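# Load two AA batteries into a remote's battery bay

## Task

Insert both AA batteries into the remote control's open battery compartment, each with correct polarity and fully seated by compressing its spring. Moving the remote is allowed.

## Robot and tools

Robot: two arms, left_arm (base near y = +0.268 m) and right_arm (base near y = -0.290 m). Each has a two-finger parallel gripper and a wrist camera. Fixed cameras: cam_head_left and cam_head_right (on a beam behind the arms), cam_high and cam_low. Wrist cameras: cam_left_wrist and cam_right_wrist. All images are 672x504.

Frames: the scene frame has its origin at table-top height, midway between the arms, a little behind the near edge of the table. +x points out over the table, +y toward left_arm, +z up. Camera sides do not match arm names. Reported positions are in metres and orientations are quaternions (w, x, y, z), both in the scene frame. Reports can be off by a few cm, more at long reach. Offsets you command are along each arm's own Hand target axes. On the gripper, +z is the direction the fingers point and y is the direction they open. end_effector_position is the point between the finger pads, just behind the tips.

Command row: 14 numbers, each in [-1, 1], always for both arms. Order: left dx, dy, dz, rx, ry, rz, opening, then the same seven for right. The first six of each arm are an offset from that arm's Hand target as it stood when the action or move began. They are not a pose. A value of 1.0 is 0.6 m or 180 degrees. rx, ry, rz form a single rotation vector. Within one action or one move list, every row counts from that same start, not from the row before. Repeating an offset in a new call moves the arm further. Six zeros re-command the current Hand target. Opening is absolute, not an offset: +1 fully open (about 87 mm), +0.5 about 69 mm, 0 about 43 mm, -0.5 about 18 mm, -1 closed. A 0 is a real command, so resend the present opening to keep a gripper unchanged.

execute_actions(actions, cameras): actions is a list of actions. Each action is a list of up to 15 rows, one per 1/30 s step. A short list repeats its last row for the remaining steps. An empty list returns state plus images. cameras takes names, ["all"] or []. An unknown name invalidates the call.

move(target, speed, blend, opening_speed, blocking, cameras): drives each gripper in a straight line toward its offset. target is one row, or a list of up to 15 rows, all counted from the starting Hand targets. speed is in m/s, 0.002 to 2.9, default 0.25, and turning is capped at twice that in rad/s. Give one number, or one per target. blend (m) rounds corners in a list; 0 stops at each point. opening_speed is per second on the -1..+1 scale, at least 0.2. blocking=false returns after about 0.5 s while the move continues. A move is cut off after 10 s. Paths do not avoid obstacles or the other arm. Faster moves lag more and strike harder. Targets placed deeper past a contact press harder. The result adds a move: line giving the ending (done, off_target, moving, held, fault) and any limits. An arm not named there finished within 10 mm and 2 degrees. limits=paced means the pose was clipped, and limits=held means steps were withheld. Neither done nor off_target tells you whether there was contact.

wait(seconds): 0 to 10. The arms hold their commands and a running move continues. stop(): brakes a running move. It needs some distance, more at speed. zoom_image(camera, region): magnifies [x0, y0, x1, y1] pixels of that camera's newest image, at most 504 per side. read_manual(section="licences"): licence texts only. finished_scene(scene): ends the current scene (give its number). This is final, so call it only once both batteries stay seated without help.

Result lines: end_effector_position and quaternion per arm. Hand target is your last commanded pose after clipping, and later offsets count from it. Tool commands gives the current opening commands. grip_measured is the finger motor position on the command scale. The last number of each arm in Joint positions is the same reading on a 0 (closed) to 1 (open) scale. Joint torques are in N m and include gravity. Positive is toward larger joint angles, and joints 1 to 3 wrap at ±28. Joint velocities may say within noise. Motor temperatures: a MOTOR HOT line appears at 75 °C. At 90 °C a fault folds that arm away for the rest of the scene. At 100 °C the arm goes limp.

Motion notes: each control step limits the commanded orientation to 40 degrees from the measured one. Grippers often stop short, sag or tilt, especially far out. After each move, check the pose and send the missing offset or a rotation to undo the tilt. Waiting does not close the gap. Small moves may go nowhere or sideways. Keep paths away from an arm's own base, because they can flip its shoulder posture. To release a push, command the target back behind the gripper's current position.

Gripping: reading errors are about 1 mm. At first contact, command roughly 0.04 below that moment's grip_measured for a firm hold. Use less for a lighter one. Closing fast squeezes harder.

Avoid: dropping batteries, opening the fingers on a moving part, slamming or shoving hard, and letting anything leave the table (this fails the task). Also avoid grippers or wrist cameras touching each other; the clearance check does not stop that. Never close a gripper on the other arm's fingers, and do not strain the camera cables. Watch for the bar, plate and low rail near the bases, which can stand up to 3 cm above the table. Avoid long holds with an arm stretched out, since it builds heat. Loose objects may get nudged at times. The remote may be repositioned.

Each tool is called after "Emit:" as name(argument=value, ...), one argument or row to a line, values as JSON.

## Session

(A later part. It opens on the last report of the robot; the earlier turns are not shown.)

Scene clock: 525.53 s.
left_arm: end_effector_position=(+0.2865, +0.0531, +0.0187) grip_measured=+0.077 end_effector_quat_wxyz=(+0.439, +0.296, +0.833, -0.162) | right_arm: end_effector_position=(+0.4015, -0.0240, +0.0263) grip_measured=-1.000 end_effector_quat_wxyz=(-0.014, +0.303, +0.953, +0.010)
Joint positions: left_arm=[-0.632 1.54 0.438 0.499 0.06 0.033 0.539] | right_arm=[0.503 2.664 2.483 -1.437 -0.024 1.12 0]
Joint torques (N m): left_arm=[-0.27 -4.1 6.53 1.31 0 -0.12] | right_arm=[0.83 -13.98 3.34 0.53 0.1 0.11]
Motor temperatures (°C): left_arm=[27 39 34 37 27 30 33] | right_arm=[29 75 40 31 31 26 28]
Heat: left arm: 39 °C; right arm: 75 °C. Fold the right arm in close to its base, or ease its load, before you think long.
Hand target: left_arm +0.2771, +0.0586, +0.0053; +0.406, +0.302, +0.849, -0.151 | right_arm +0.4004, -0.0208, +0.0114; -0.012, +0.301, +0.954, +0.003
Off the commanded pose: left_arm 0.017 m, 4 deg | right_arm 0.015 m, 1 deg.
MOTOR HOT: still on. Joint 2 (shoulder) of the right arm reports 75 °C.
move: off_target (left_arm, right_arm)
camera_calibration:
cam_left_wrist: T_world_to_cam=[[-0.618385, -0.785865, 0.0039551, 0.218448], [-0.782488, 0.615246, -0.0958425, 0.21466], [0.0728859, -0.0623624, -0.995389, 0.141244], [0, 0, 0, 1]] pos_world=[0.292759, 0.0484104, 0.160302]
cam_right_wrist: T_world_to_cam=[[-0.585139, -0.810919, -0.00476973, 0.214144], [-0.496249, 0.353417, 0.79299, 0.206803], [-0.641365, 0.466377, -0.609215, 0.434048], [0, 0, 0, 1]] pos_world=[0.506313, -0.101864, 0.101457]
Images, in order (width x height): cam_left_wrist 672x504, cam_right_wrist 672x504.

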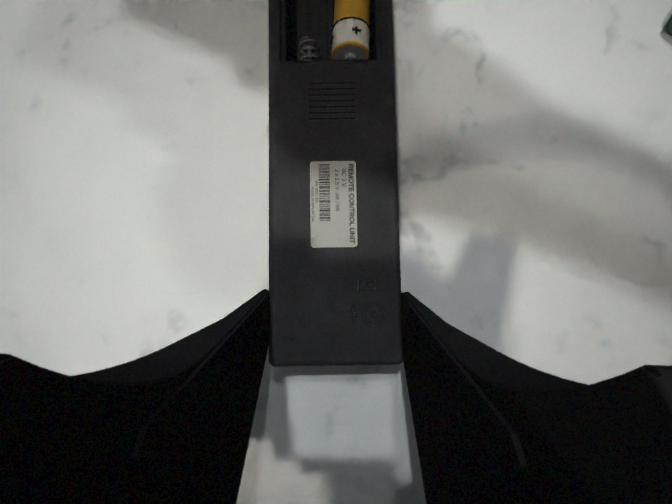

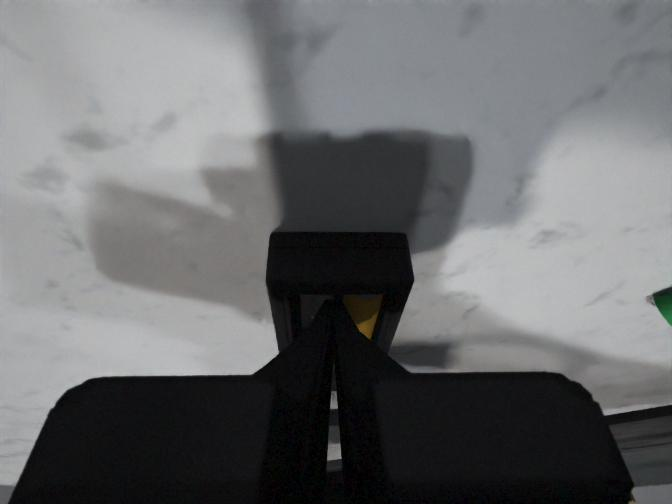

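Emit:
move(
  target=[
    [0,0,0,0,0,0,-0.2,0.0,0,-0.06,0,0,0,-1],
    [0,0,0,0,0,0,-0.2,0.008,-0.015,-0.045,0,0,0,-1],
    [0,0,0,0,0,0,-0.2,0.008,-0.015,0.01,0,0,0,-1],
  ],
  speed=0.1,
  cameras=["cam_right_wrist","cam_left_wrist"],
)

Emit:
zoom_image(
  camera="cam_right_wrist",
  region=[230, 180, 430, 400],
)

Scene clock: 528.97 s.
left_arm: end_effector_position=(+0.2865, +0.0531, +0.0187) grip_measured=+0.077 end_effector_quat_wxyz=(+0.439, +0.296, +0.833, -0.162) | right_arm: end_effector_position=(+0.3891, -0.0321, +0.0328) grip_measured=-1.000 end_effector_quat_wxyz=(-0.014, +0.304, +0.953, +0.008)
Joint positions: left_arm=[-0.632 1.54 0.438 0.499 0.06 0.033 0.539] | right_arm=[0.502 2.558 2.309 -1.373 -0.02 1.121 0]
Joint torques (N m): left_arm=[-0.27 -4.1 6.54 1.31 0 -0.12] | right_arm=[0.77 -11.26 2.78 0.85 0.09 0.11]
Motor temperatures (°C): left_arm=[27 39 34 37 27 30 33] | right_arm=[29 74 40 31 31 26 28]
Heat: left arm: 39 °C; right arm: 74 °C. Fold the right arm in close to its base, or ease its load, before you think long.
Hand target: left_arm +0.2771, +0.0586, +0.0054; +0.406, +0.302, +0.849, -0.151 | right_arm +0.3913, -0.0254, +0.0056; -0.011, +0.301, +0.954, +0.003
Off the commanded pose: left_arm 0.017 m, 4 deg | right_arm 0.028 m, 1 deg.
MOTOR HOT: still on. Joint 2 (shoulder) of the right arm reports 74 °C.
move: off_target (left_arm, right_arm)
camera_calibration:
cam_left_wrist: T_world_to_cam=[[-0.618385, -0.785865, 0.0039551, 0.218448], [-0.782488, 0.615246, -0.0958425, 0.21466], [0.0728859, -0.0623624, -0.995389, 0.141244], [0, 0, 0, 1]] pos_world=[0.292759, 0.0484104, 0.160302]
cam_right_wrist: T_world_to_cam=[[-0.586322, -0.810078, -0.000678386, 0.200699], [-0.494757, 0.357434, 0.792121, 0.197788], [-0.641438, 0.464773, -0.610363, 0.433842], [0, 0, 0, 1]] pos_world=[0.493814, -0.109753, 0.108265]
Images, in order (width x height): cam_left_wrist 672x504, cam_right_wrist 672x504.

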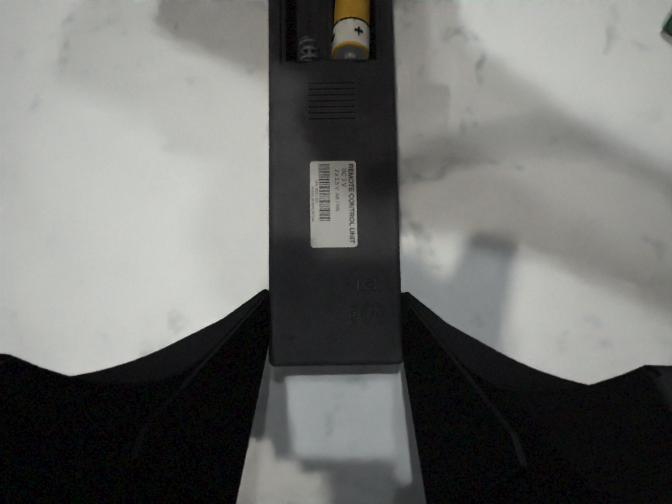

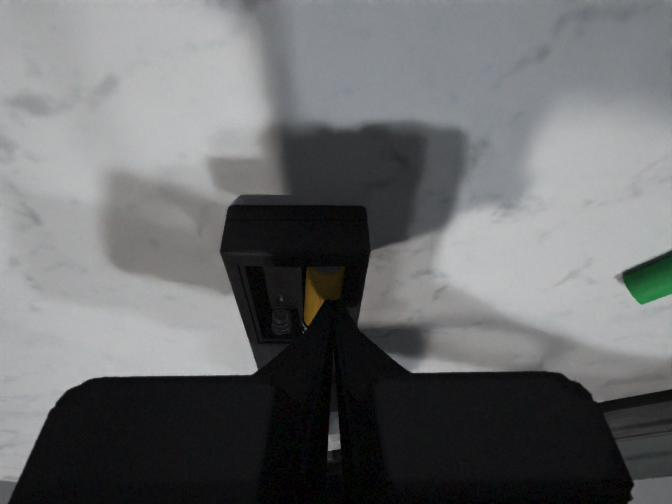

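Scaled by 2.291 from the camera's 672x504 image, which has a finer 960x720 frame.

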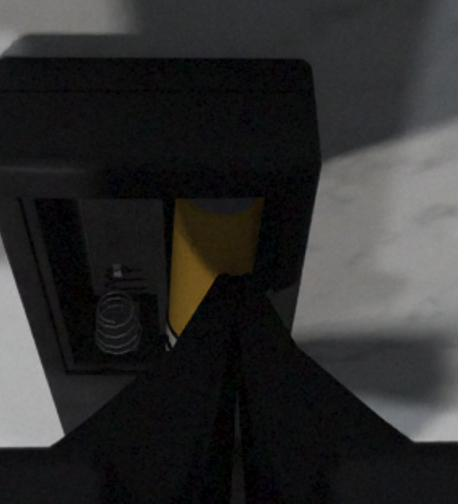

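Emit:
move(
  target=[
    [0.02,0,0,0,0,0,-0.2,-0.01,0.006,-0.06,0,0,0,-1],
    [0.02,0,0,0,0,0,-0.2,0.008,0.006,-0.16,0,-0.1,0,-1],
  ],
  speed=0.15,
  cameras=["cam_right_wrist","cam_left_wrist"],
)

Emit:
zoom_image(
  camera="cam_right_wrist",
  region=[230, 180, 430, 400],
)

Emit:
zoom_image(
  camera="cam_left_wrist",
  region=[230, 0, 430, 120],
)

Scene clock: 533.37 s.
left_arm: end_effector_position=(+0.2867, +0.0530, +0.0191) grip_measured=+0.077 end_effector_quat_wxyz=(+0.443, +0.295, +0.831, -0.163) | right_arm: end_effector_position=(+0.3913, -0.0208, +0.0823) grip_measured=-1.000 end_effector_quat_wxyz=(+0.119, +0.294, +0.947, -0.055)
Joint positions: left_arm=[-0.632 1.54 0.432 0.514 0.06 0.033 0.539] | right_arm=[0.625 2.54 2.496 -1.514 0.264 1.221 0]
Joint torques (N m): left_arm=[-0.12 -2.95 3.58 1.71 0.01 -0.11] | right_arm=[0.18 -19.21 5.44 0.28 0.29 0.14]
Motor temperatures (°C): left_arm=[27 39 34 37 27 30 33] | right_arm=[29 75 40 31 31 26 28]
Heat: left arm: 39 °C; right arm: 75 °C. Fold the right arm in close to its base, or ease its load, before you think long.
Hand target: left_arm +0.2712, +0.0632, -0.0040; +0.406, +0.302, +0.849, -0.151 | right_arm +0.3913, -0.0209, +0.1016; +0.138, +0.298, +0.944, -0.044
Off the commanded pose: left_arm 0.030 m, 5 deg | right_arm 0.019 m, 3 deg.
MOTOR HOT: still on. Joint 2 (shoulder) of the right arm reports 75 °C.
move: off_target (left_arm, right_arm)
camera_calibration:
cam_left_wrist: T_world_to_cam=[[-0.618407, -0.78585, 0.00352036, 0.218438], [-0.781807, 0.614758, -0.104162, 0.214831], [0.0796914, -0.0671666, -0.994554, 0.139967], [0, 0, 0, 1]] pos_world=[0.291885, 0.0489916, 0.160813]
cam_right_wrist: T_world_to_cam=[[-0.577902, -0.815242, 0.0375485, 0.204614], [-0.651194, 0.488368, 0.580899, 0.236991], [-0.491911, 0.311251, -0.813109, 0.415187], [0, 0, 0, 1]] pos_world=[0.476809, -0.0781559, 0.192242]
Images, in order (width x height): cam_left_wrist 672x504, cam_right_wrist 672x504.

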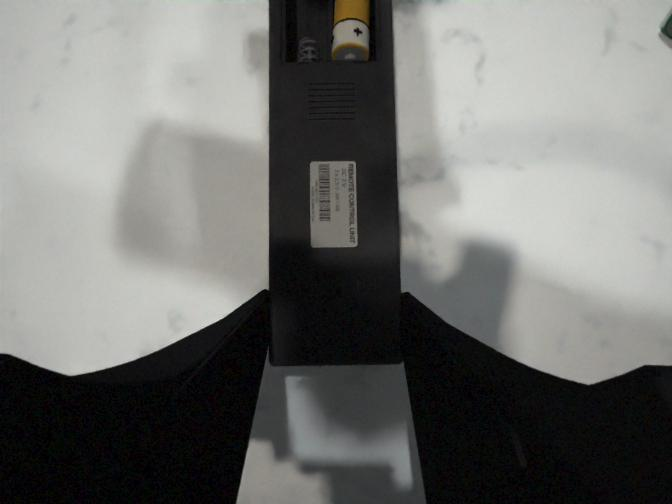

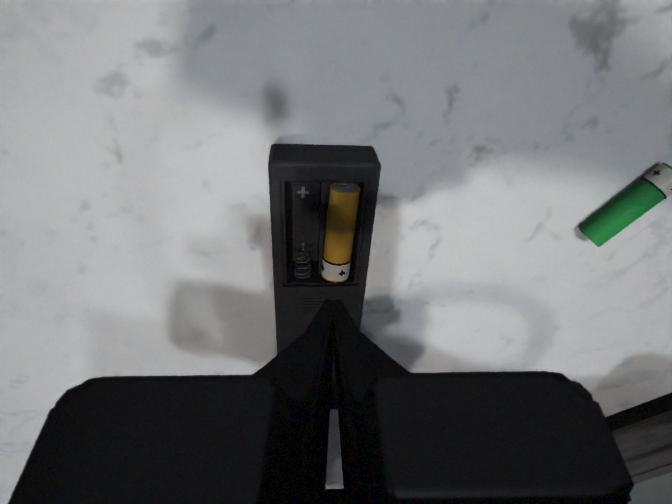

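Scaled by 2.291 from the camera's 672x504 image, which has a finer 960x720 frame.

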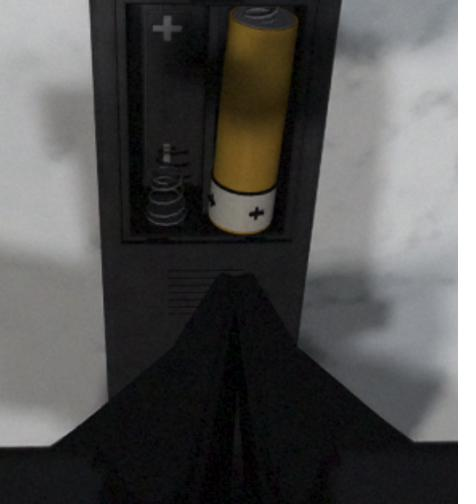

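Scaled by 2.520 from the camera's 672x504 image, which has a finer 960x720 frame.

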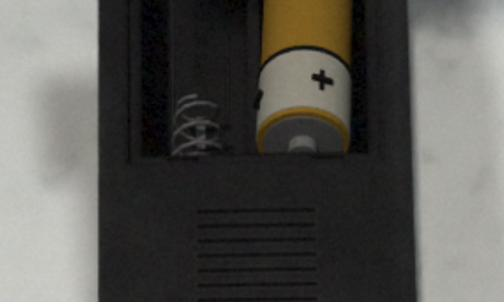

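Emit:
move(
  target=[
    [0.04,0,0,0,0,0,-0.2,0.061,-0.006,0.07,0,0.085,0,-1],
  ],
  speed=0.15,
  cameras=["cam_right_wrist"],
)

Emit:
zoom_image(
  camera="cam_right_wrist",
  region=[230, 180, 430, 400],
)

Scene clock: 536.83 s.
left_arm: end_effector_position=(+0.2853, +0.0537, +0.0184) grip_measured=+0.076 end_effector_quat_wxyz=(+0.474, +0.288, +0.814, -0.173) | right_arm: end_effector_position=(+0.3676, -0.0131, +0.0402) grip_measured=-1.000 end_effector_quat_wxyz=(+0.008, +0.300, +0.954, -0.024)
Joint positions: left_arm=[-0.632 1.561 0.354 0.69 0.06 0.028 0.538] | right_arm=[0.586 2.538 2.309 -1.413 0.05 1.197 0]
Joint torques (N m): left_arm=[0.25 -2.14 2.24 1.15 0.05 -0.05] | right_arm=[-0.5 -17.42 5.44 0.27 -0.12 0]
Motor temperatures (°C): left_arm=[27 38 34 37 27 30 33] | right_arm=[29 77 39 31 31 26 28]
Heat: left arm: 38 °C; right arm: 77 °C. Fold the right arm in close to its base, or ease its load, before you think long.
Hand target: left_arm +0.2595, +0.0726, -0.0227; +0.406, +0.302, +0.849, -0.151 | right_arm +0.3703, -0.0107, +0.0508; +0.011, +0.301, +0.954, -0.004
Off the commanded pose: left_arm 0.052 m, 9 deg | right_arm 0.011 m, 2 deg.
MOTOR HOT: still on. Joint 2 (shoulder) of the right arm reports 77 °C.
move: off_target (left_arm, right_arm)
camera_calibration:
cam_right_wrist: T_world_to_cam=[[-0.579891, -0.813381, 0.0462357, 0.199183], [-0.515542, 0.410311, 0.752237, 0.184513], [-0.630826, 0.41238, -0.657268, 0.412999], [0, 0, 0, 1]] pos_world=[0.471159, -0.0840083, 0.123444]
Images, in order (width x height): cam_right_wrist 672x504.

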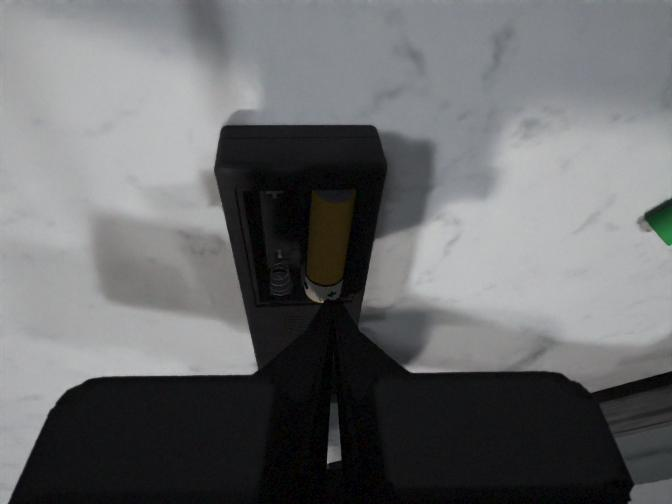

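Scaled by 2.291 from the camera's 672x504 image, which has a finer 960x720 frame.

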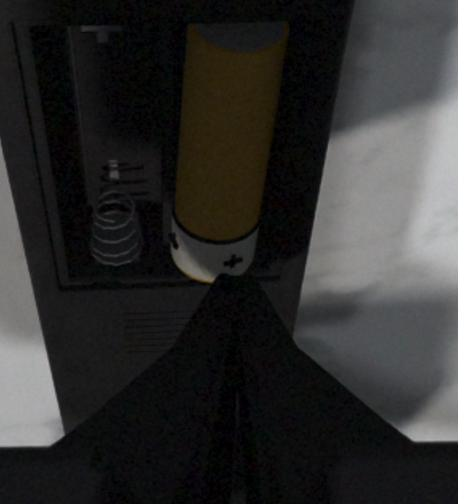

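Emit:
move(
  target=[
    [0,0,0,0,0,0,-0.2,-0.01,0.007,-0.02,0,0,0,-1],
    [0,0,0,0,0,0,-0.2,-0.01,0.007,0.06,0,0,0,-1],
  ],
  speed=0.1,
  cameras=["cam_right_wrist","cam_left_wrist"],
)

Emit:
zoom_image(
  camera="cam_right_wrist",
  region=[230, 180, 430, 400],
)

Emit:
zoom_image(
  camera="cam_left_wrist",
  region=[230, 0, 430, 120],
)

Scene clock: 540.03 s.
left_arm: end_effector_position=(+0.2849, +0.0536, +0.0182) grip_measured=+0.076 end_effector_quat_wxyz=(+0.473, +0.287, +0.814, -0.174) | right_arm: end_effector_position=(+0.3696, -0.0136, +0.0353) grip_measured=-1.000 end_effector_quat_wxyz=(+0.001, +0.299, +0.954, -0.008)
Joint positions: left_arm=[-0.632 1.561 0.353 0.69 0.062 0.025 0.538] | right_arm=[0.571 2.519 2.253 -1.359 0.018 1.18 0]
Joint torques (N m): left_arm=[0.25 -2.11 2.28 1.16 0.04 -0.01] | right_arm=[-0.18 -12.26 3.3 0.89 0.1 0.11]
Motor temperatures (°C): left_arm=[27 38 34 37 27 30 33] | right_arm=[29 77 39 31 31 26 28]
Heat: left arm: 38 °C; right arm: 77 °C. Fold the right arm in close to its base, or ease its load, before you think long.
Hand target: left_arm +0.2595, +0.0726, -0.0228; +0.406, +0.302, +0.849, -0.151 | right_arm +0.3782, -0.0112, +0.0150; +0.011, +0.301, +0.954, -0.004
Off the commanded pose: left_arm 0.052 m, 9 deg | right_arm 0.022 m, 1 deg.
MOTOR HOT: still on. Joint 2 (shoulder) of the right arm reports 77 °C.
move: off_target (left_arm, right_arm)
camera_calibration:
cam_left_wrist: T_world_to_cam=[[-0.615721, -0.787922, 0.00815239, 0.217072], [-0.77617, 0.604689, -0.178636, 0.21324], [0.135821, -0.116317, -0.983882, 0.125622], [0, 0, 0, 1]] pos_world=[0.282105, 0.0567041, 0.15992]
cam_right_wrist: T_world_to_cam=[[-0.578237, -0.815638, 0.019412, 0.200513], [-0.513154, 0.382087, 0.768559, 0.187574], [-0.634282, 0.434448, -0.639485, 0.412242], [0, 0, 0, 1]] pos_world=[0.473676, -0.0872209, 0.115569]
Images, in order (width x height): cam_left_wrist 672x504, cam_right_wrist 672x504.

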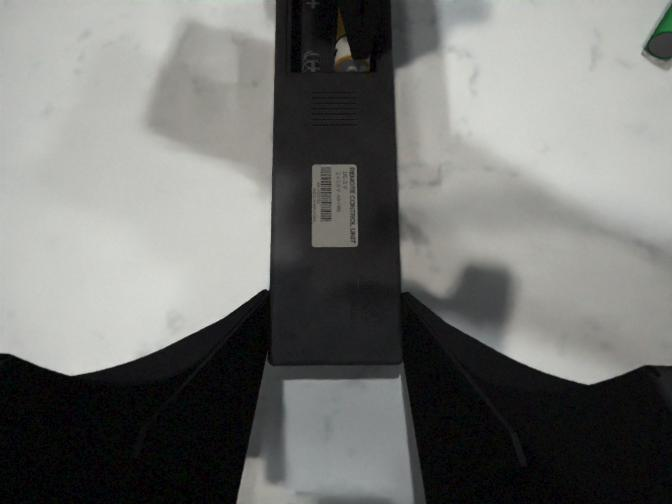

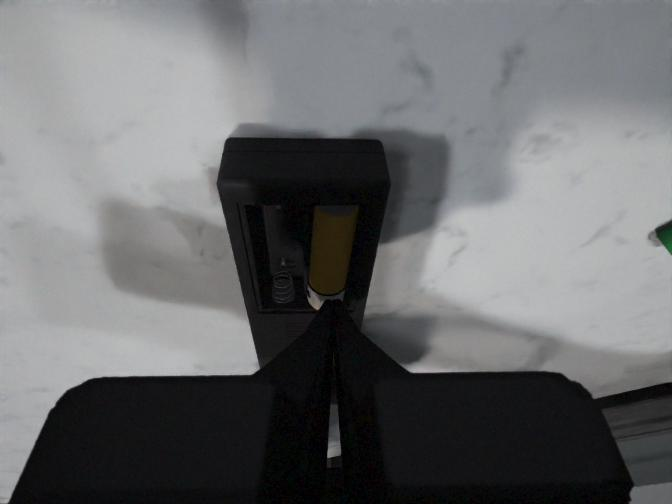

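Scaled by 2.291 from the camera's 672x504 image, which has a finer 960x720 frame.

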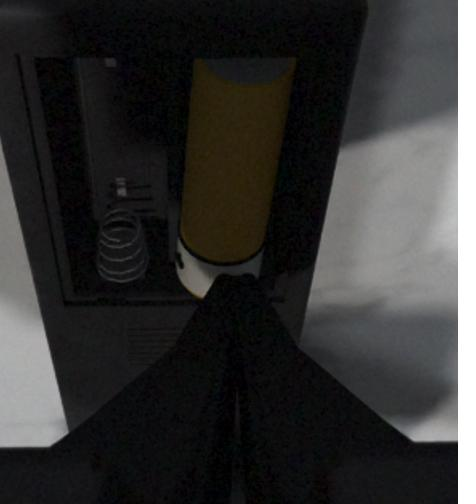

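Scaled by 2.520 from the camera's 672x504 image, which has a finer 960x720 frame.

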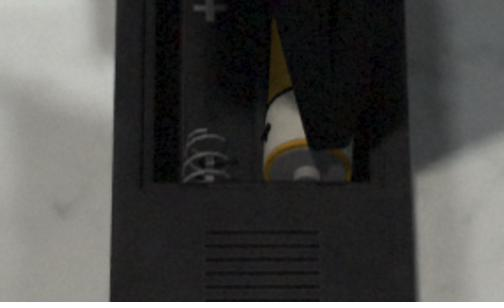

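Emit:
move(
  target=[-0.04,0,0,0,0,0,-0.2,0.01,0.004,0.06,0,0,0,-1],
  speed=0.1,
  cameras=["cam_right_wrist","cam_left_wrist"],
)

Emit:
zoom_image(
  camera="cam_left_wrist",
  region=[230, 0, 430, 120],
)

Scene clock: 541.93 s.
left_arm: end_effector_position=(+0.2855, +0.0539, +0.0182) grip_measured=+0.076 end_effector_quat_wxyz=(+0.455, +0.291, +0.825, -0.167) | right_arm: end_effector_position=(+0.3693, -0.0131, +0.0339) grip_measured=-1.000 end_effector_quat_wxyz=(+0.014, +0.299, +0.954, +0.011)
Joint positions: left_arm=[-0.632 1.544 0.397 0.582 0.059 0.028 0.538] | right_arm=[0.571 2.453 2.131 -1.257 0.015 1.179 0]
Joint torques (N m): left_arm=[-0.09 -3.54 5.86 1.1 0.03 -0.06] | right_arm=[0.58 -5.98 1.33 1.28 0.19 0.18]
Motor temperatures (°C): left_arm=[27 38 34 37 27 30 33] | right_arm=[29 77 39 31 31 26 28]
Heat: left arm: 38 °C; right arm: 77 °C. Fold the right arm in close to its base, or ease its load, before you think long.
Hand target: left_arm +0.2713, +0.0632, -0.0040; +0.406, +0.302, +0.849, -0.151 | right_arm +0.3754, -0.0063, -0.0211; +0.011, +0.301, +0.954, -0.004
Off the commanded pose: left_arm 0.028 m, 7 deg | right_arm 0.056 m, 2 deg.
MOTOR HOT: still on. Joint 2 (shoulder) of the right arm reports 77 °C.
move: off_target (left_arm, right_arm)
camera_calibration:
cam_left_wrist: T_world_to_cam=[[-0.615179, -0.788365, 0.00589401, 0.217589], [-0.781879, 0.609126, -0.132781, 0.214062], [0.10109, -0.0862924, -0.991128, 0.1341], [0, 0, 0, 1]] pos_world=[0.287671, 0.0527204, 0.160051]
cam_right_wrist: T_world_to_cam=[[-0.577765, -0.815852, -0.0239601, 0.202057], [-0.541053, 0.36085, 0.759637, 0.198619], [-0.611105, 0.451855, -0.649905, 0.402971], [0, 0, 0, 1]] pos_world=[0.470463, -0.0889072, 0.115856]
Images, in order (width x height): cam_left_wrist 672x504, cam_right_wrist 672x504.

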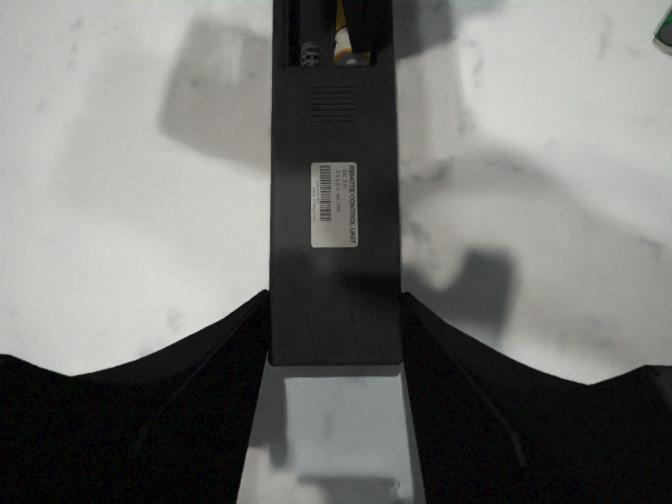

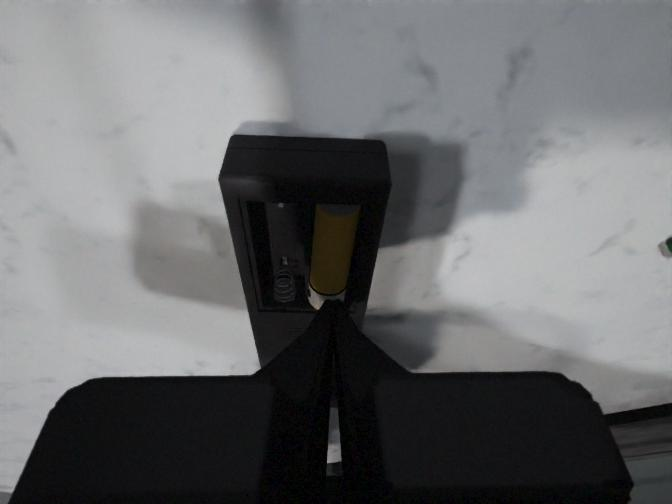

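Scaled by 2.520 from the camera's 672x504 image, which has a finer 960x720 frame.

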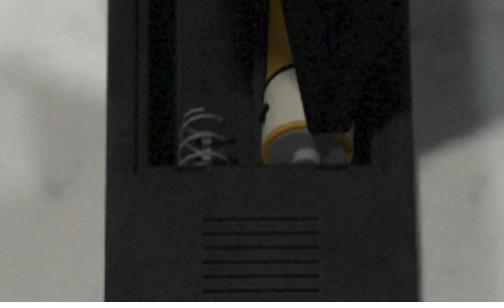

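Emit:
move(
  target=[
    [0,0,0,0,0,0,-0.2,0,0,-0.1,0,0,0,-1],
    [0,0,0,0,0,0,-0.2,0.06,-0.006,-0.19,0,-0.15,0,-1],
  ],
  speed=0.15,
  cameras=["cam_right_wrist","cam_left_wrist","cam_high"],
)

Emit:
zoom_image(
  camera="cam_right_wrist",
  region=[270, 150, 400, 320],
)

Emit:
zoom_image(
  camera="cam_left_wrist",
  region=[230, 0, 430, 120],
)

Emit:
zoom_image(
  camera="cam_high",
  region=[300, 200, 440, 280],
)

Scene clock: 548.53 s.
left_arm: end_effector_position=(+0.2855, +0.0539, +0.0183) grip_measured=+0.076 end_effector_quat_wxyz=(+0.455, +0.291, +0.825, -0.167) | right_arm: end_effector_position=(+0.3415, +0.0145, +0.0752) grip_measured=-1.000 end_effector_quat_wxyz=(+0.218, +0.286, +0.929, -0.085)
Joint positions: left_arm=[-0.632 1.544 0.397 0.582 0.059 0.029 0.538] | right_arm=[0.827 2.378 2.158 -1.358 0.468 1.417 0]
Joint torques (N m): left_arm=[-0.05 -4.18 5.55 1.08 0.04 -0.07] | right_arm=[0.23 -17.92 5.55 0.2 0.47 0.11]
Motor temperatures (°C): left_arm=[27 38 34 37 27 30 33] | right_arm=[29 76 39 31 31 26 28]
Heat: left arm: 38 °C; right arm: 76 °C. Fold the right arm in close to its base, or ease its load, before you think long.
Hand target: left_arm +0.2705, +0.0638, -0.0026; +0.408, +0.302, +0.848, -0.152 (last step not sent: back at the drive's target) | right_arm +0.3417, +0.0130, +0.0918; +0.233, +0.292, +0.925, -0.074 (last step not sent: back at the drive's target)
Off the commanded pose: left_arm 0.028 m, 7 deg | right_arm 0.017 m, 2 deg.
MOTOR HOT: still on. Joint 2 (shoulder) of the right arm reports 76 °C.
move: held (right_arm; a check stopped the path), off_target (left_arm); limits=held
pose unreachable (left arm): on one or more control steps of this call, first in action 0 (counted from 0), this arm could not follow its commanded pose, so it was not sent that pose on those steps. It may still have moved: this result reports where it is.
cause: moving toward the commanded pose would bring a part of the arm too close to another arm (this arm's wrist camera and the right arm's wrist (the part past joint 5), 5 mm apart when this arm was first held).
pose unreachable (right arm): on one or more control steps of this call, first in action 0 (counted from 0), this arm could not follow its commanded pose, so it was not sent that pose on those steps. On the call's last step it was still not sent that pose. It may still have moved: this result reports where it is.
cause: moving toward the commanded pose would bring a part of the arm too close to another arm (this arm's wrist (the part past joint 5) and the left arm's wrist camera, where that arm would come to rest).
camera_calibration:
cam_left_wrist: T_world_to_cam=[[-0.615448, -0.78816, 0.0052628, 0.217757], [-0.781629, 0.609462, -0.132713, 0.213974], [0.101392, -0.0857916, -0.991141, 0.134088], [0, 0, 0, 1]] pos_world=[0.287672, 0.0527221, 0.160151]
cam_right_wrist: T_world_to_cam=[[-0.577432, -0.815711, 0.034463, 0.205], [-0.740282, 0.540905, 0.399256, 0.234772], [-0.344318, 0.205031, -0.916192, 0.332832], [0, 0, 0, 1]] pos_world=[0.406771, -0.0280089, 0.204139]
Images, in order (width x height): cam_high 672x504, cam_left_wrist 672x504, cam_right_wrist 672x504.

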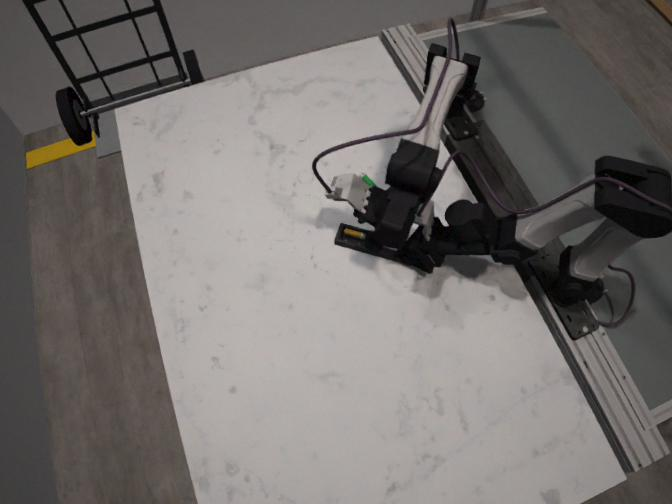

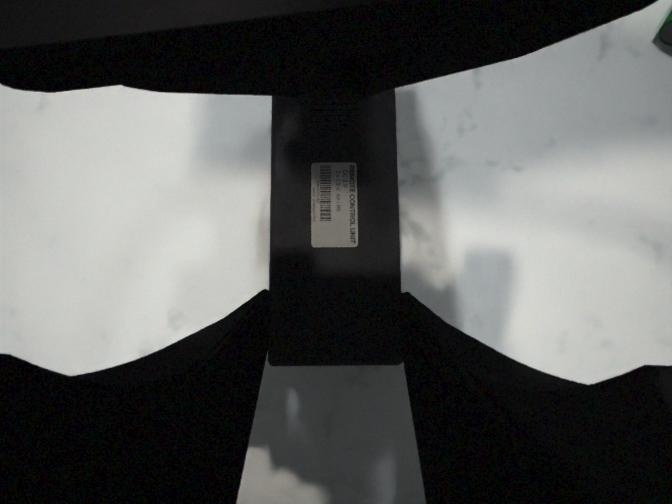

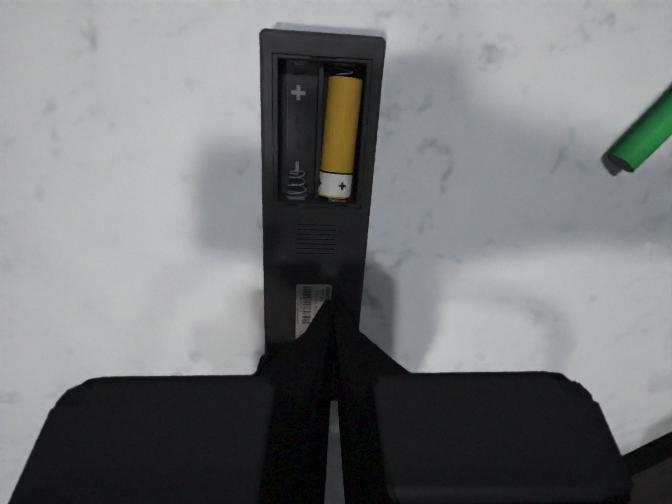

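Scaled by 2.965 from the camera's 672x504 image, which has a finer 960x720 frame.

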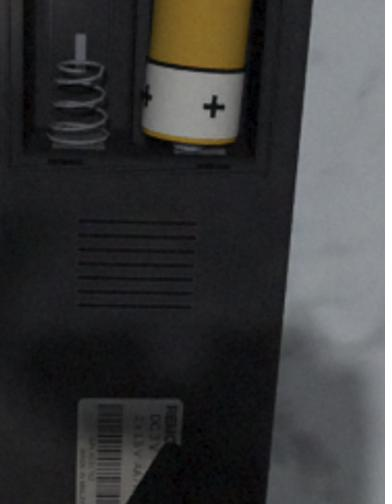

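Scaled by 2.520 from the camera's 672x504 image, which has a finer 960x720 frame.

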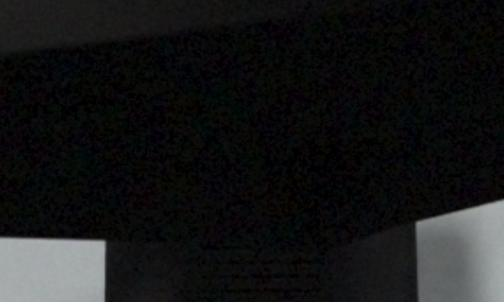

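Scaled by 3.600 from the camera's 672x504 image, which has a finer 960x720 frame.

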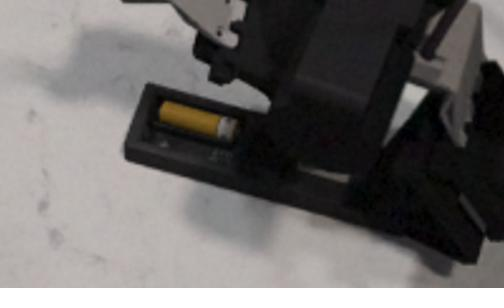

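Emit:
move(
  target=[0,0,0,0,0,0,-0.2,-0.03,-0.15,-0.07,0,0.15,0,-1],
  speed=0.2,
)

Scene clock: 553.23 s.
left_arm: end_effector_position=(+0.2855, +0.0539, +0.0183) grip_measured=+0.076 end_effector_quat_wxyz=(+0.455, +0.291, +0.825, -0.167) | right_arm: end_effector_position=(+0.2915, -0.0585, +0.1275) grip_measured=-1.000 end_effector_quat_wxyz=(+0.012, +0.303, +0.953, -0.018)
Joint positions: left_arm=[-0.632 1.544 0.397 0.582 0.059 0.029 0.538] | right_arm=[0.598 2.083 1.899 -1.444 0.049 1.214 0]
Joint torques (N m): left_arm=[-0.05 -4.18 5.56 1.07 0.04 -0.07] | right_arm=[-0.27 -14.49 5.44 0.14 -0.14 -0.03]
Motor temperatures (°C): left_arm=[27 38 34 37 27 30 33] | right_arm=[29 76 38 31 31 26 28]
Heat: left arm: 38 °C; right arm: 76 °C. Fold the right arm in close to its base, or ease its load, before you think long.
Hand target: left_arm +0.2705, +0.0638, -0.0026; +0.408, +0.302, +0.848, -0.152 | right_arm +0.2867, -0.0584, +0.1375; +0.010, +0.301, +0.954, -0.004
Off the commanded pose: left_arm 0.028 m, 6 deg | right_arm 0.011 m, 2 deg.
MOTOR HOT: still on. Joint 2 (shoulder) of the right arm reports 76 °C.
held back during your reply time or a wait (right arm), on 84 control steps: a part of the arm was too close to another arm, or the arm's last command would have brought one too close.
move: off_target (left_arm, right_arm)

Emit:
move(
  target=[0,0,0,0,0,0,-0.2,-0.08,-0.137,0.0,0,0,0.194,1],
  speed=0.2,
  cameras=["cam_right_wrist"],
)

Scene clock: 555.93 s.
left_arm: end_effector_position=(+0.2855, +0.0539, +0.0183) grip_measured=+0.076 end_effector_quat_wxyz=(+0.455, +0.291, +0.825, -0.167) | right_arm: end_effector_position=(+0.2780, -0.1545, +0.1338) grip_measured=+0.981 end_effector_quat_wxyz=(+0.007, +0.567, +0.823, -0.017)
Joint positions: left_arm=[-0.632 1.544 0.397 0.582 0.059 0.029 0.538] | right_arm=[0.357 1.767 1.51 -1.374 0.047 1.565 0.99]
Joint torques (N m): left_arm=[-0.05 -4.18 5.56 1.07 0.04 -0.07] | right_arm=[-0.28 -10.59 5.34 0.28 -0.07 0.14]
Motor temperatures (°C): left_arm=[27 38 34 37 27 30 33] | right_arm=[29 76 38 31 31 26 28]
Heat: left arm: 38 °C; right arm: 76 °C. Fold the right arm in close to its base, or ease its load, before you think long.
Hand target: left_arm +0.2705, +0.0638, -0.0026; +0.408, +0.302, +0.848, -0.152 | right_arm +0.2789, -0.1531, +0.1386; +0.011, +0.573, +0.819, -0.001
Off the commanded pose: left_arm 0.028 m, 6 deg | right_arm 0.005 m, 2 deg.
MOTOR HOT: still on. Joint 2 (shoulder) of the right arm reports 76 °C.
move: off_target (left_arm)
camera_calibration:
cam_right_wrist: T_world_to_cam=[[-0.937441, -0.347279, 0.0245249, 0.202291], [-0.211376, 0.623729, 0.752517, 0.0742371], [-0.276631, 0.700256, -0.658116, 0.422498], [0, 0, 0, 1]] pos_world=[0.322203, -0.271909, 0.217227]
Images, in order (width x height): cam_right_wrist 672x504.

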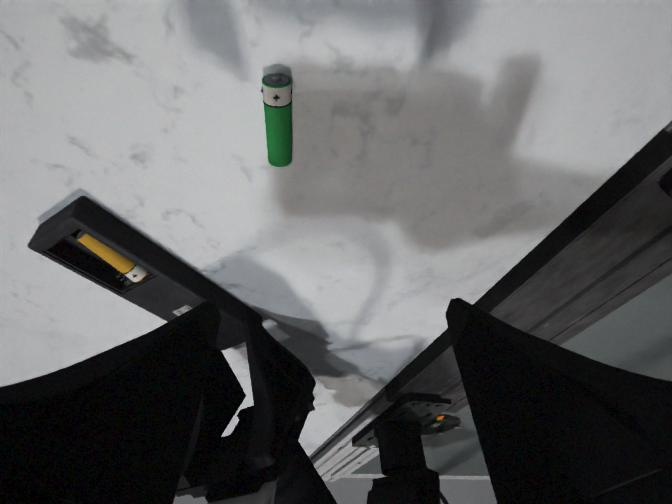

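Emit:
move(
  target=[0,0,0,0,0,0,-0.2,-0.028,0.0438,0.1,0,0.122,0.016,0.3],
  speed=0.2,
  cameras=["cam_right_wrist"],
)

Scene clock: 559.50 s.
left_arm: end_effector_position=(+0.2855, +0.0539, +0.0183) grip_measured=+0.076 end_effector_quat_wxyz=(+0.455, +0.291, +0.825, -0.167) | right_arm: end_effector_position=(+0.3099, -0.1635, +0.0809) grip_measured=+0.300 end_effector_quat_wxyz=(-0.138, +0.585, +0.793, +0.100)
Joint positions: left_arm=[-0.632 1.544 0.397 0.582 0.059 0.029 0.538] | right_arm=[0.114 1.918 1.392 -1.148 -0.31 1.378 0.65]
Joint torques (N m): left_arm=[-0.05 -4.19 5.56 1.07 0.04 -0.07] | right_arm=[-0.17 -8.76 5.37 0.17 -0.33 -0.01]
Motor temperatures (°C): left_arm=[27 38 34 37 27 30 33] | right_arm=[29 74 38 31 31 26 28]
Heat: left arm: 38 °C; right arm: 74 °C. Fold the right arm in close to its base, or ease its load, before you think long.
Hand target: left_arm +0.2705, +0.0638, -0.0026; +0.408, +0.302, +0.848, -0.152 | right_arm +0.3103, -0.1608, +0.0793; -0.145, +0.583, +0.792, +0.109
Off the commanded pose: left_arm 0.028 m, 6 deg | right_arm 0.003 m, 1 deg.
MOTOR HOT: still on. Joint 2 (shoulder) of the right arm reports 74 °C.
move: off_target (left_arm)
camera_calibration:
cam_right_wrist: T_world_to_cam=[[-0.957232, -0.289081, 0.011818, 0.246962], [-0.0874343, 0.327975, 0.940632, 0.0244399], [-0.275795, 0.899369, -0.339223, 0.40925], [0, 0, 0, 1]] pos_world=[0.351406, -0.30469, 0.11292]
Images, in order (width x height): cam_right_wrist 672x504.

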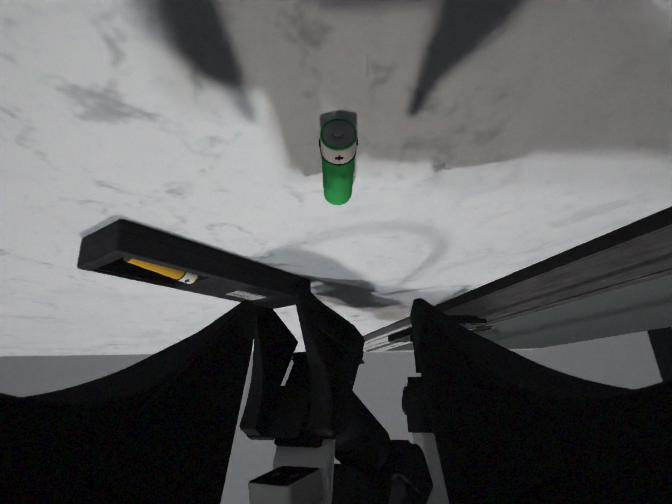

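Emit:
move(
  target=[
    [0,0,0,0,0,0,-0.2,-0.036,0,0.097,0,0,0,-0.2],
    [0,0,0,0,0,0,-0.2,-0.036,0,0.097,0,0,0,-0.95],
  ],
  speed=0.12,
  cameras=["cam_right_wrist"],
)

Scene clock: 562.03 s.
left_arm: end_effector_position=(+0.2855, +0.0539, +0.0183) grip_measured=+0.076 end_effector_quat_wxyz=(+0.455, +0.291, +0.825, -0.167) | right_arm: end_effector_position=(+0.3100, -0.1616, +0.0183) grip_measured=-0.631 end_effector_quat_wxyz=(-0.140, +0.583, +0.794, +0.100)
Joint positions: left_arm=[-0.632 1.544 0.397 0.582 0.059 0.029 0.538] | right_arm=[0.114 2.007 1.248 -0.918 -0.312 1.373 0.185]
Joint torques (N m): left_arm=[-0.05 -4.18 5.55 1.07 0.04 -0.07] | right_arm=[-0.58 -9.16 4.77 0.14 -0.34 0.02]
Motor temperatures (°C): left_arm=[27 38 34 37 27 30 33] | right_arm=[29 73 38 31 31 26 28]
Heat: left arm: 38 °C; right arm: 73 °C. Fold the right arm in close to its base, or ease its load, before you think long.
Hand target: left_arm +0.2705, +0.0638, -0.0026; +0.408, +0.302, +0.848, -0.152 | right_arm +0.3103, -0.1603, +0.0171; -0.145, +0.583, +0.792, +0.109
Off the commanded pose: left_arm 0.028 m, 6 deg | right_arm 0.002 m, 1 deg.
MOTOR HOT: still on. Joint 2 (shoulder) of the right arm reports 73 °C.
move: off_target (left_arm)
camera_calibration:
cam_right_wrist: T_world_to_cam=[[-0.95598, -0.293171, 0.0124055, 0.247261], [-0.0875198, 0.325229, 0.941576, 0.0822681], [-0.280078, 0.899042, -0.336571, 0.387557], [0, 0, 0, 1]] pos_world=[0.352123, -0.302696, 0.0499113]
Images, in order (width x height): cam_right_wrist 672x504.

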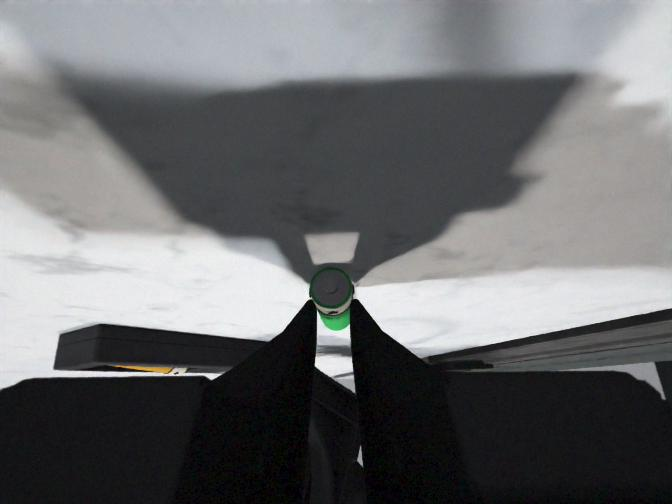

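Emit:
move(
  target=[0,0,0,0,0,0,-0.2,0.07,0,-0.17,0,-0.122,0,-0.95],
  speed=0.2,
)

Emit:
wait(
  seconds=0.1,
  cameras=["cam_right_wrist"],
)

Scene clock: 564.30 s.
left_arm: end_effector_position=(+0.2855, +0.0539, +0.0183) grip_measured=+0.076 end_effector_quat_wxyz=(+0.455, +0.291, +0.825, -0.167) | right_arm: end_effector_position=(+0.3013, -0.1597, +0.1134) grip_measured=-0.631 end_effector_quat_wxyz=(-0.012, +0.592, +0.806, -0.021)
Joint positions: left_arm=[-0.632 1.544 0.397 0.582 0.059 0.029 0.538] | right_arm=[0.303 1.864 1.543 -1.337 0.024 1.572 0.185]
Joint torques (N m): left_arm=[-0.03 -4.18 5.55 1.08 0.04 -0.07] | right_arm=[0.35 -10.92 9.7 0.05 0.13 0.13]
Motor temperatures (°C): left_arm=[27 38 34 37 27 30 33] | right_arm=[29 73 39 31 31 26 28]
Heat: left arm: 38 °C; right arm: 73 °C. Fold the right arm in close to its base, or ease its load, before you think long.
Hand target: left_arm +0.2705, +0.0638, -0.0026; +0.408, +0.302, +0.848, -0.152 | right_arm +0.3092, -0.1576, +0.1274; +0.008, +0.593, +0.805, -0.004
Off the commanded pose: left_arm 0.028 m, 6 deg | right_arm 0.016 m, 3 deg.
MOTOR HOT: still on. Joint 2 (shoulder) of the right arm reports 73 °C.
move: off_target (left_arm, right_arm)

Scene clock: 564.40 s.
left_arm: end_effector_position=(+0.2855, +0.0539, +0.0183) grip_measured=+0.076 end_effector_quat_wxyz=(+0.455, +0.291, +0.825, -0.167) | right_arm: end_effector_position=(+0.3012, -0.1597, +0.1135) grip_measured=-0.631 end_effector_quat_wxyz=(-0.012, +0.592, +0.806, -0.021)
Joint positions: left_arm=[-0.632 1.544 0.397 0.582 0.059 0.029 0.538] | right_arm=[0.303 1.864 1.543 -1.338 0.024 1.572 0.185]
Joint torques (N m): left_arm=[-0.03 -4.19 5.56 1.07 0.04 -0.07] | right_arm=[0.34 -10.99 9.72 0.04 0.13 0.13]
Motor temperatures (°C): left_arm=[27 38 34 37 27 30 33] | right_arm=[29 73 39 31 31 26 28]
Heat: left arm: 38 °C; right arm: 73 °C. Fold the right arm in close to its base, or ease its load, before you think long.
Hand target: left_arm +0.2705, +0.0638, -0.0026; +0.408, +0.302, +0.848, -0.152 | right_arm +0.3092, -0.1575, +0.1275; +0.008, +0.593, +0.805, -0.004
Tool commands: left_gripper/opening=-0.2 right_gripper/opening=-0.95
Off the commanded pose: left_arm 0.028 m, 6 deg | right_arm 0.016 m, 3 deg.
MOTOR HOT: still on. Joint 2 (shoulder) of the right arm reports 73 °C.
wait: 0.10 s; no rest
camera_calibration:
cam_right_wrist: T_world_to_cam=[[-0.955385, -0.290581, 0.052942, 0.233903], [-0.147075, 0.623466, 0.767892, 0.0765879], [-0.256142, 0.725846, -0.638388, 0.414781], [0, 0, 0, 1]] pos_world=[0.340974, -0.28085, 0.193596]
Images, in order (width x height): cam_right_wrist 672x504.

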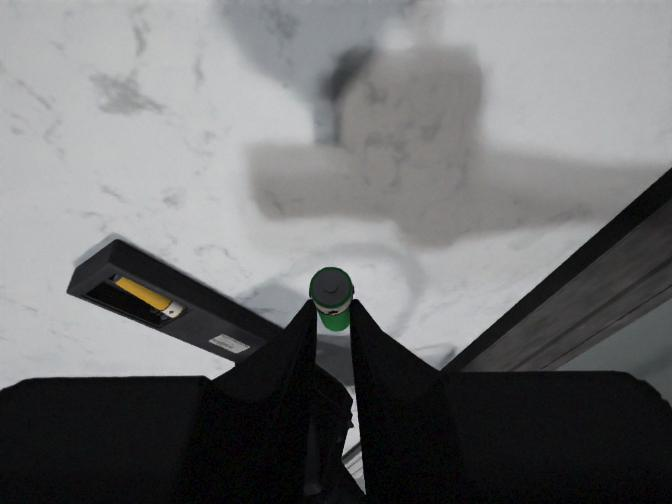

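Emit:
move(
  target=[0,0,0,0,0,0,-0.2,0.154,0.24,0.015,0,0,-0.211,-0.95],
  speed=0.2,
  cameras=["cam_right_wrist"],
)

Emit:
zoom_image(
  camera="cam_right_wrist",
  region=[200, 150, 450, 400],
)

Scene clock: 568.20 s.
left_arm: end_effector_position=(+0.2855, +0.0539, +0.0183) grip_measured=+0.076 end_effector_quat_wxyz=(+0.455, +0.291, +0.825, -0.167) | right_arm: end_effector_position=(+0.4173, -0.0331, +0.1121) grip_measured=-0.631 end_effector_quat_wxyz=(+0.056, +0.315, +0.946, +0.049)
Joint positions: left_arm=[-0.632 1.544 0.397 0.582 0.059 0.029 0.538] | right_arm=[0.49 2.57 2.663 -1.558 0.025 1.13 0.185]
Joint torques (N m): left_arm=[-0.05 -4.18 5.55 1.07 0.04 -0.07] | right_arm=[0.36 -13.83 9.58 0.41 -0.05 -0.01]
Motor temperatures (°C): left_arm=[27 38 34 36 27 30 33] | right_arm=[29 72 39 31 31 26 28]
Heat: left arm: 38 °C; right arm: 72 °C. Fold the right arm in close to its base, or ease its load, before you think long.
Hand target: left_arm +0.2705, +0.0638, -0.0026; +0.408, +0.302, +0.848, -0.152 | right_arm +0.4195, -0.0268, +0.1171; +0.006, +0.299, +0.954, -0.007
Off the commanded pose: left_arm 0.028 m, 6 deg | right_arm 0.008 m, 9 deg.
MOTOR HOT: still on. Joint 2 (shoulder) of the right arm reports 72 °C.
joint sent to its limit (right arm) — joint 4 (wrist pitch), lower limit. The joint targets are off in orientation, not in position.
move: off_target (left_arm, right_arm)
camera_calibration:
cam_right_wrist: T_world_to_cam=[[-0.597598, -0.79236, -0.122646, 0.235491], [-0.604674, 0.344924, 0.717911, 0.203068], [-0.526541, 0.503183, -0.685245, 0.462539], [0, 0, 0, 1]] pos_world=[0.507065, -0.116191, 0.200049]
Images, in order (width x height): cam_right_wrist 672x504.

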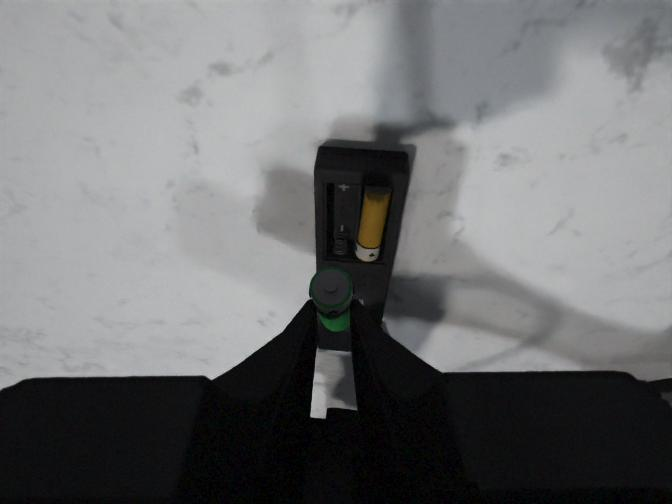

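Scaled by 2.016 from the camera's 672x504 image, which has a finer 960x720 frame.

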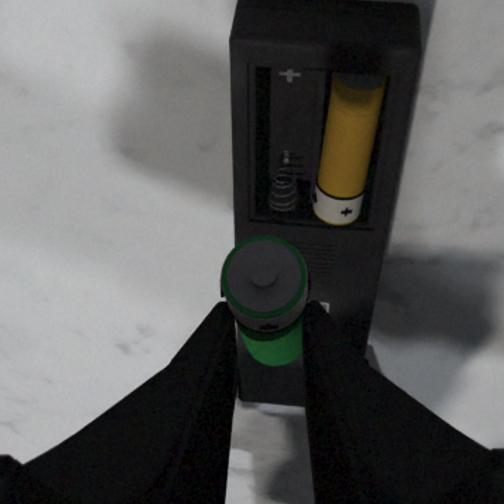

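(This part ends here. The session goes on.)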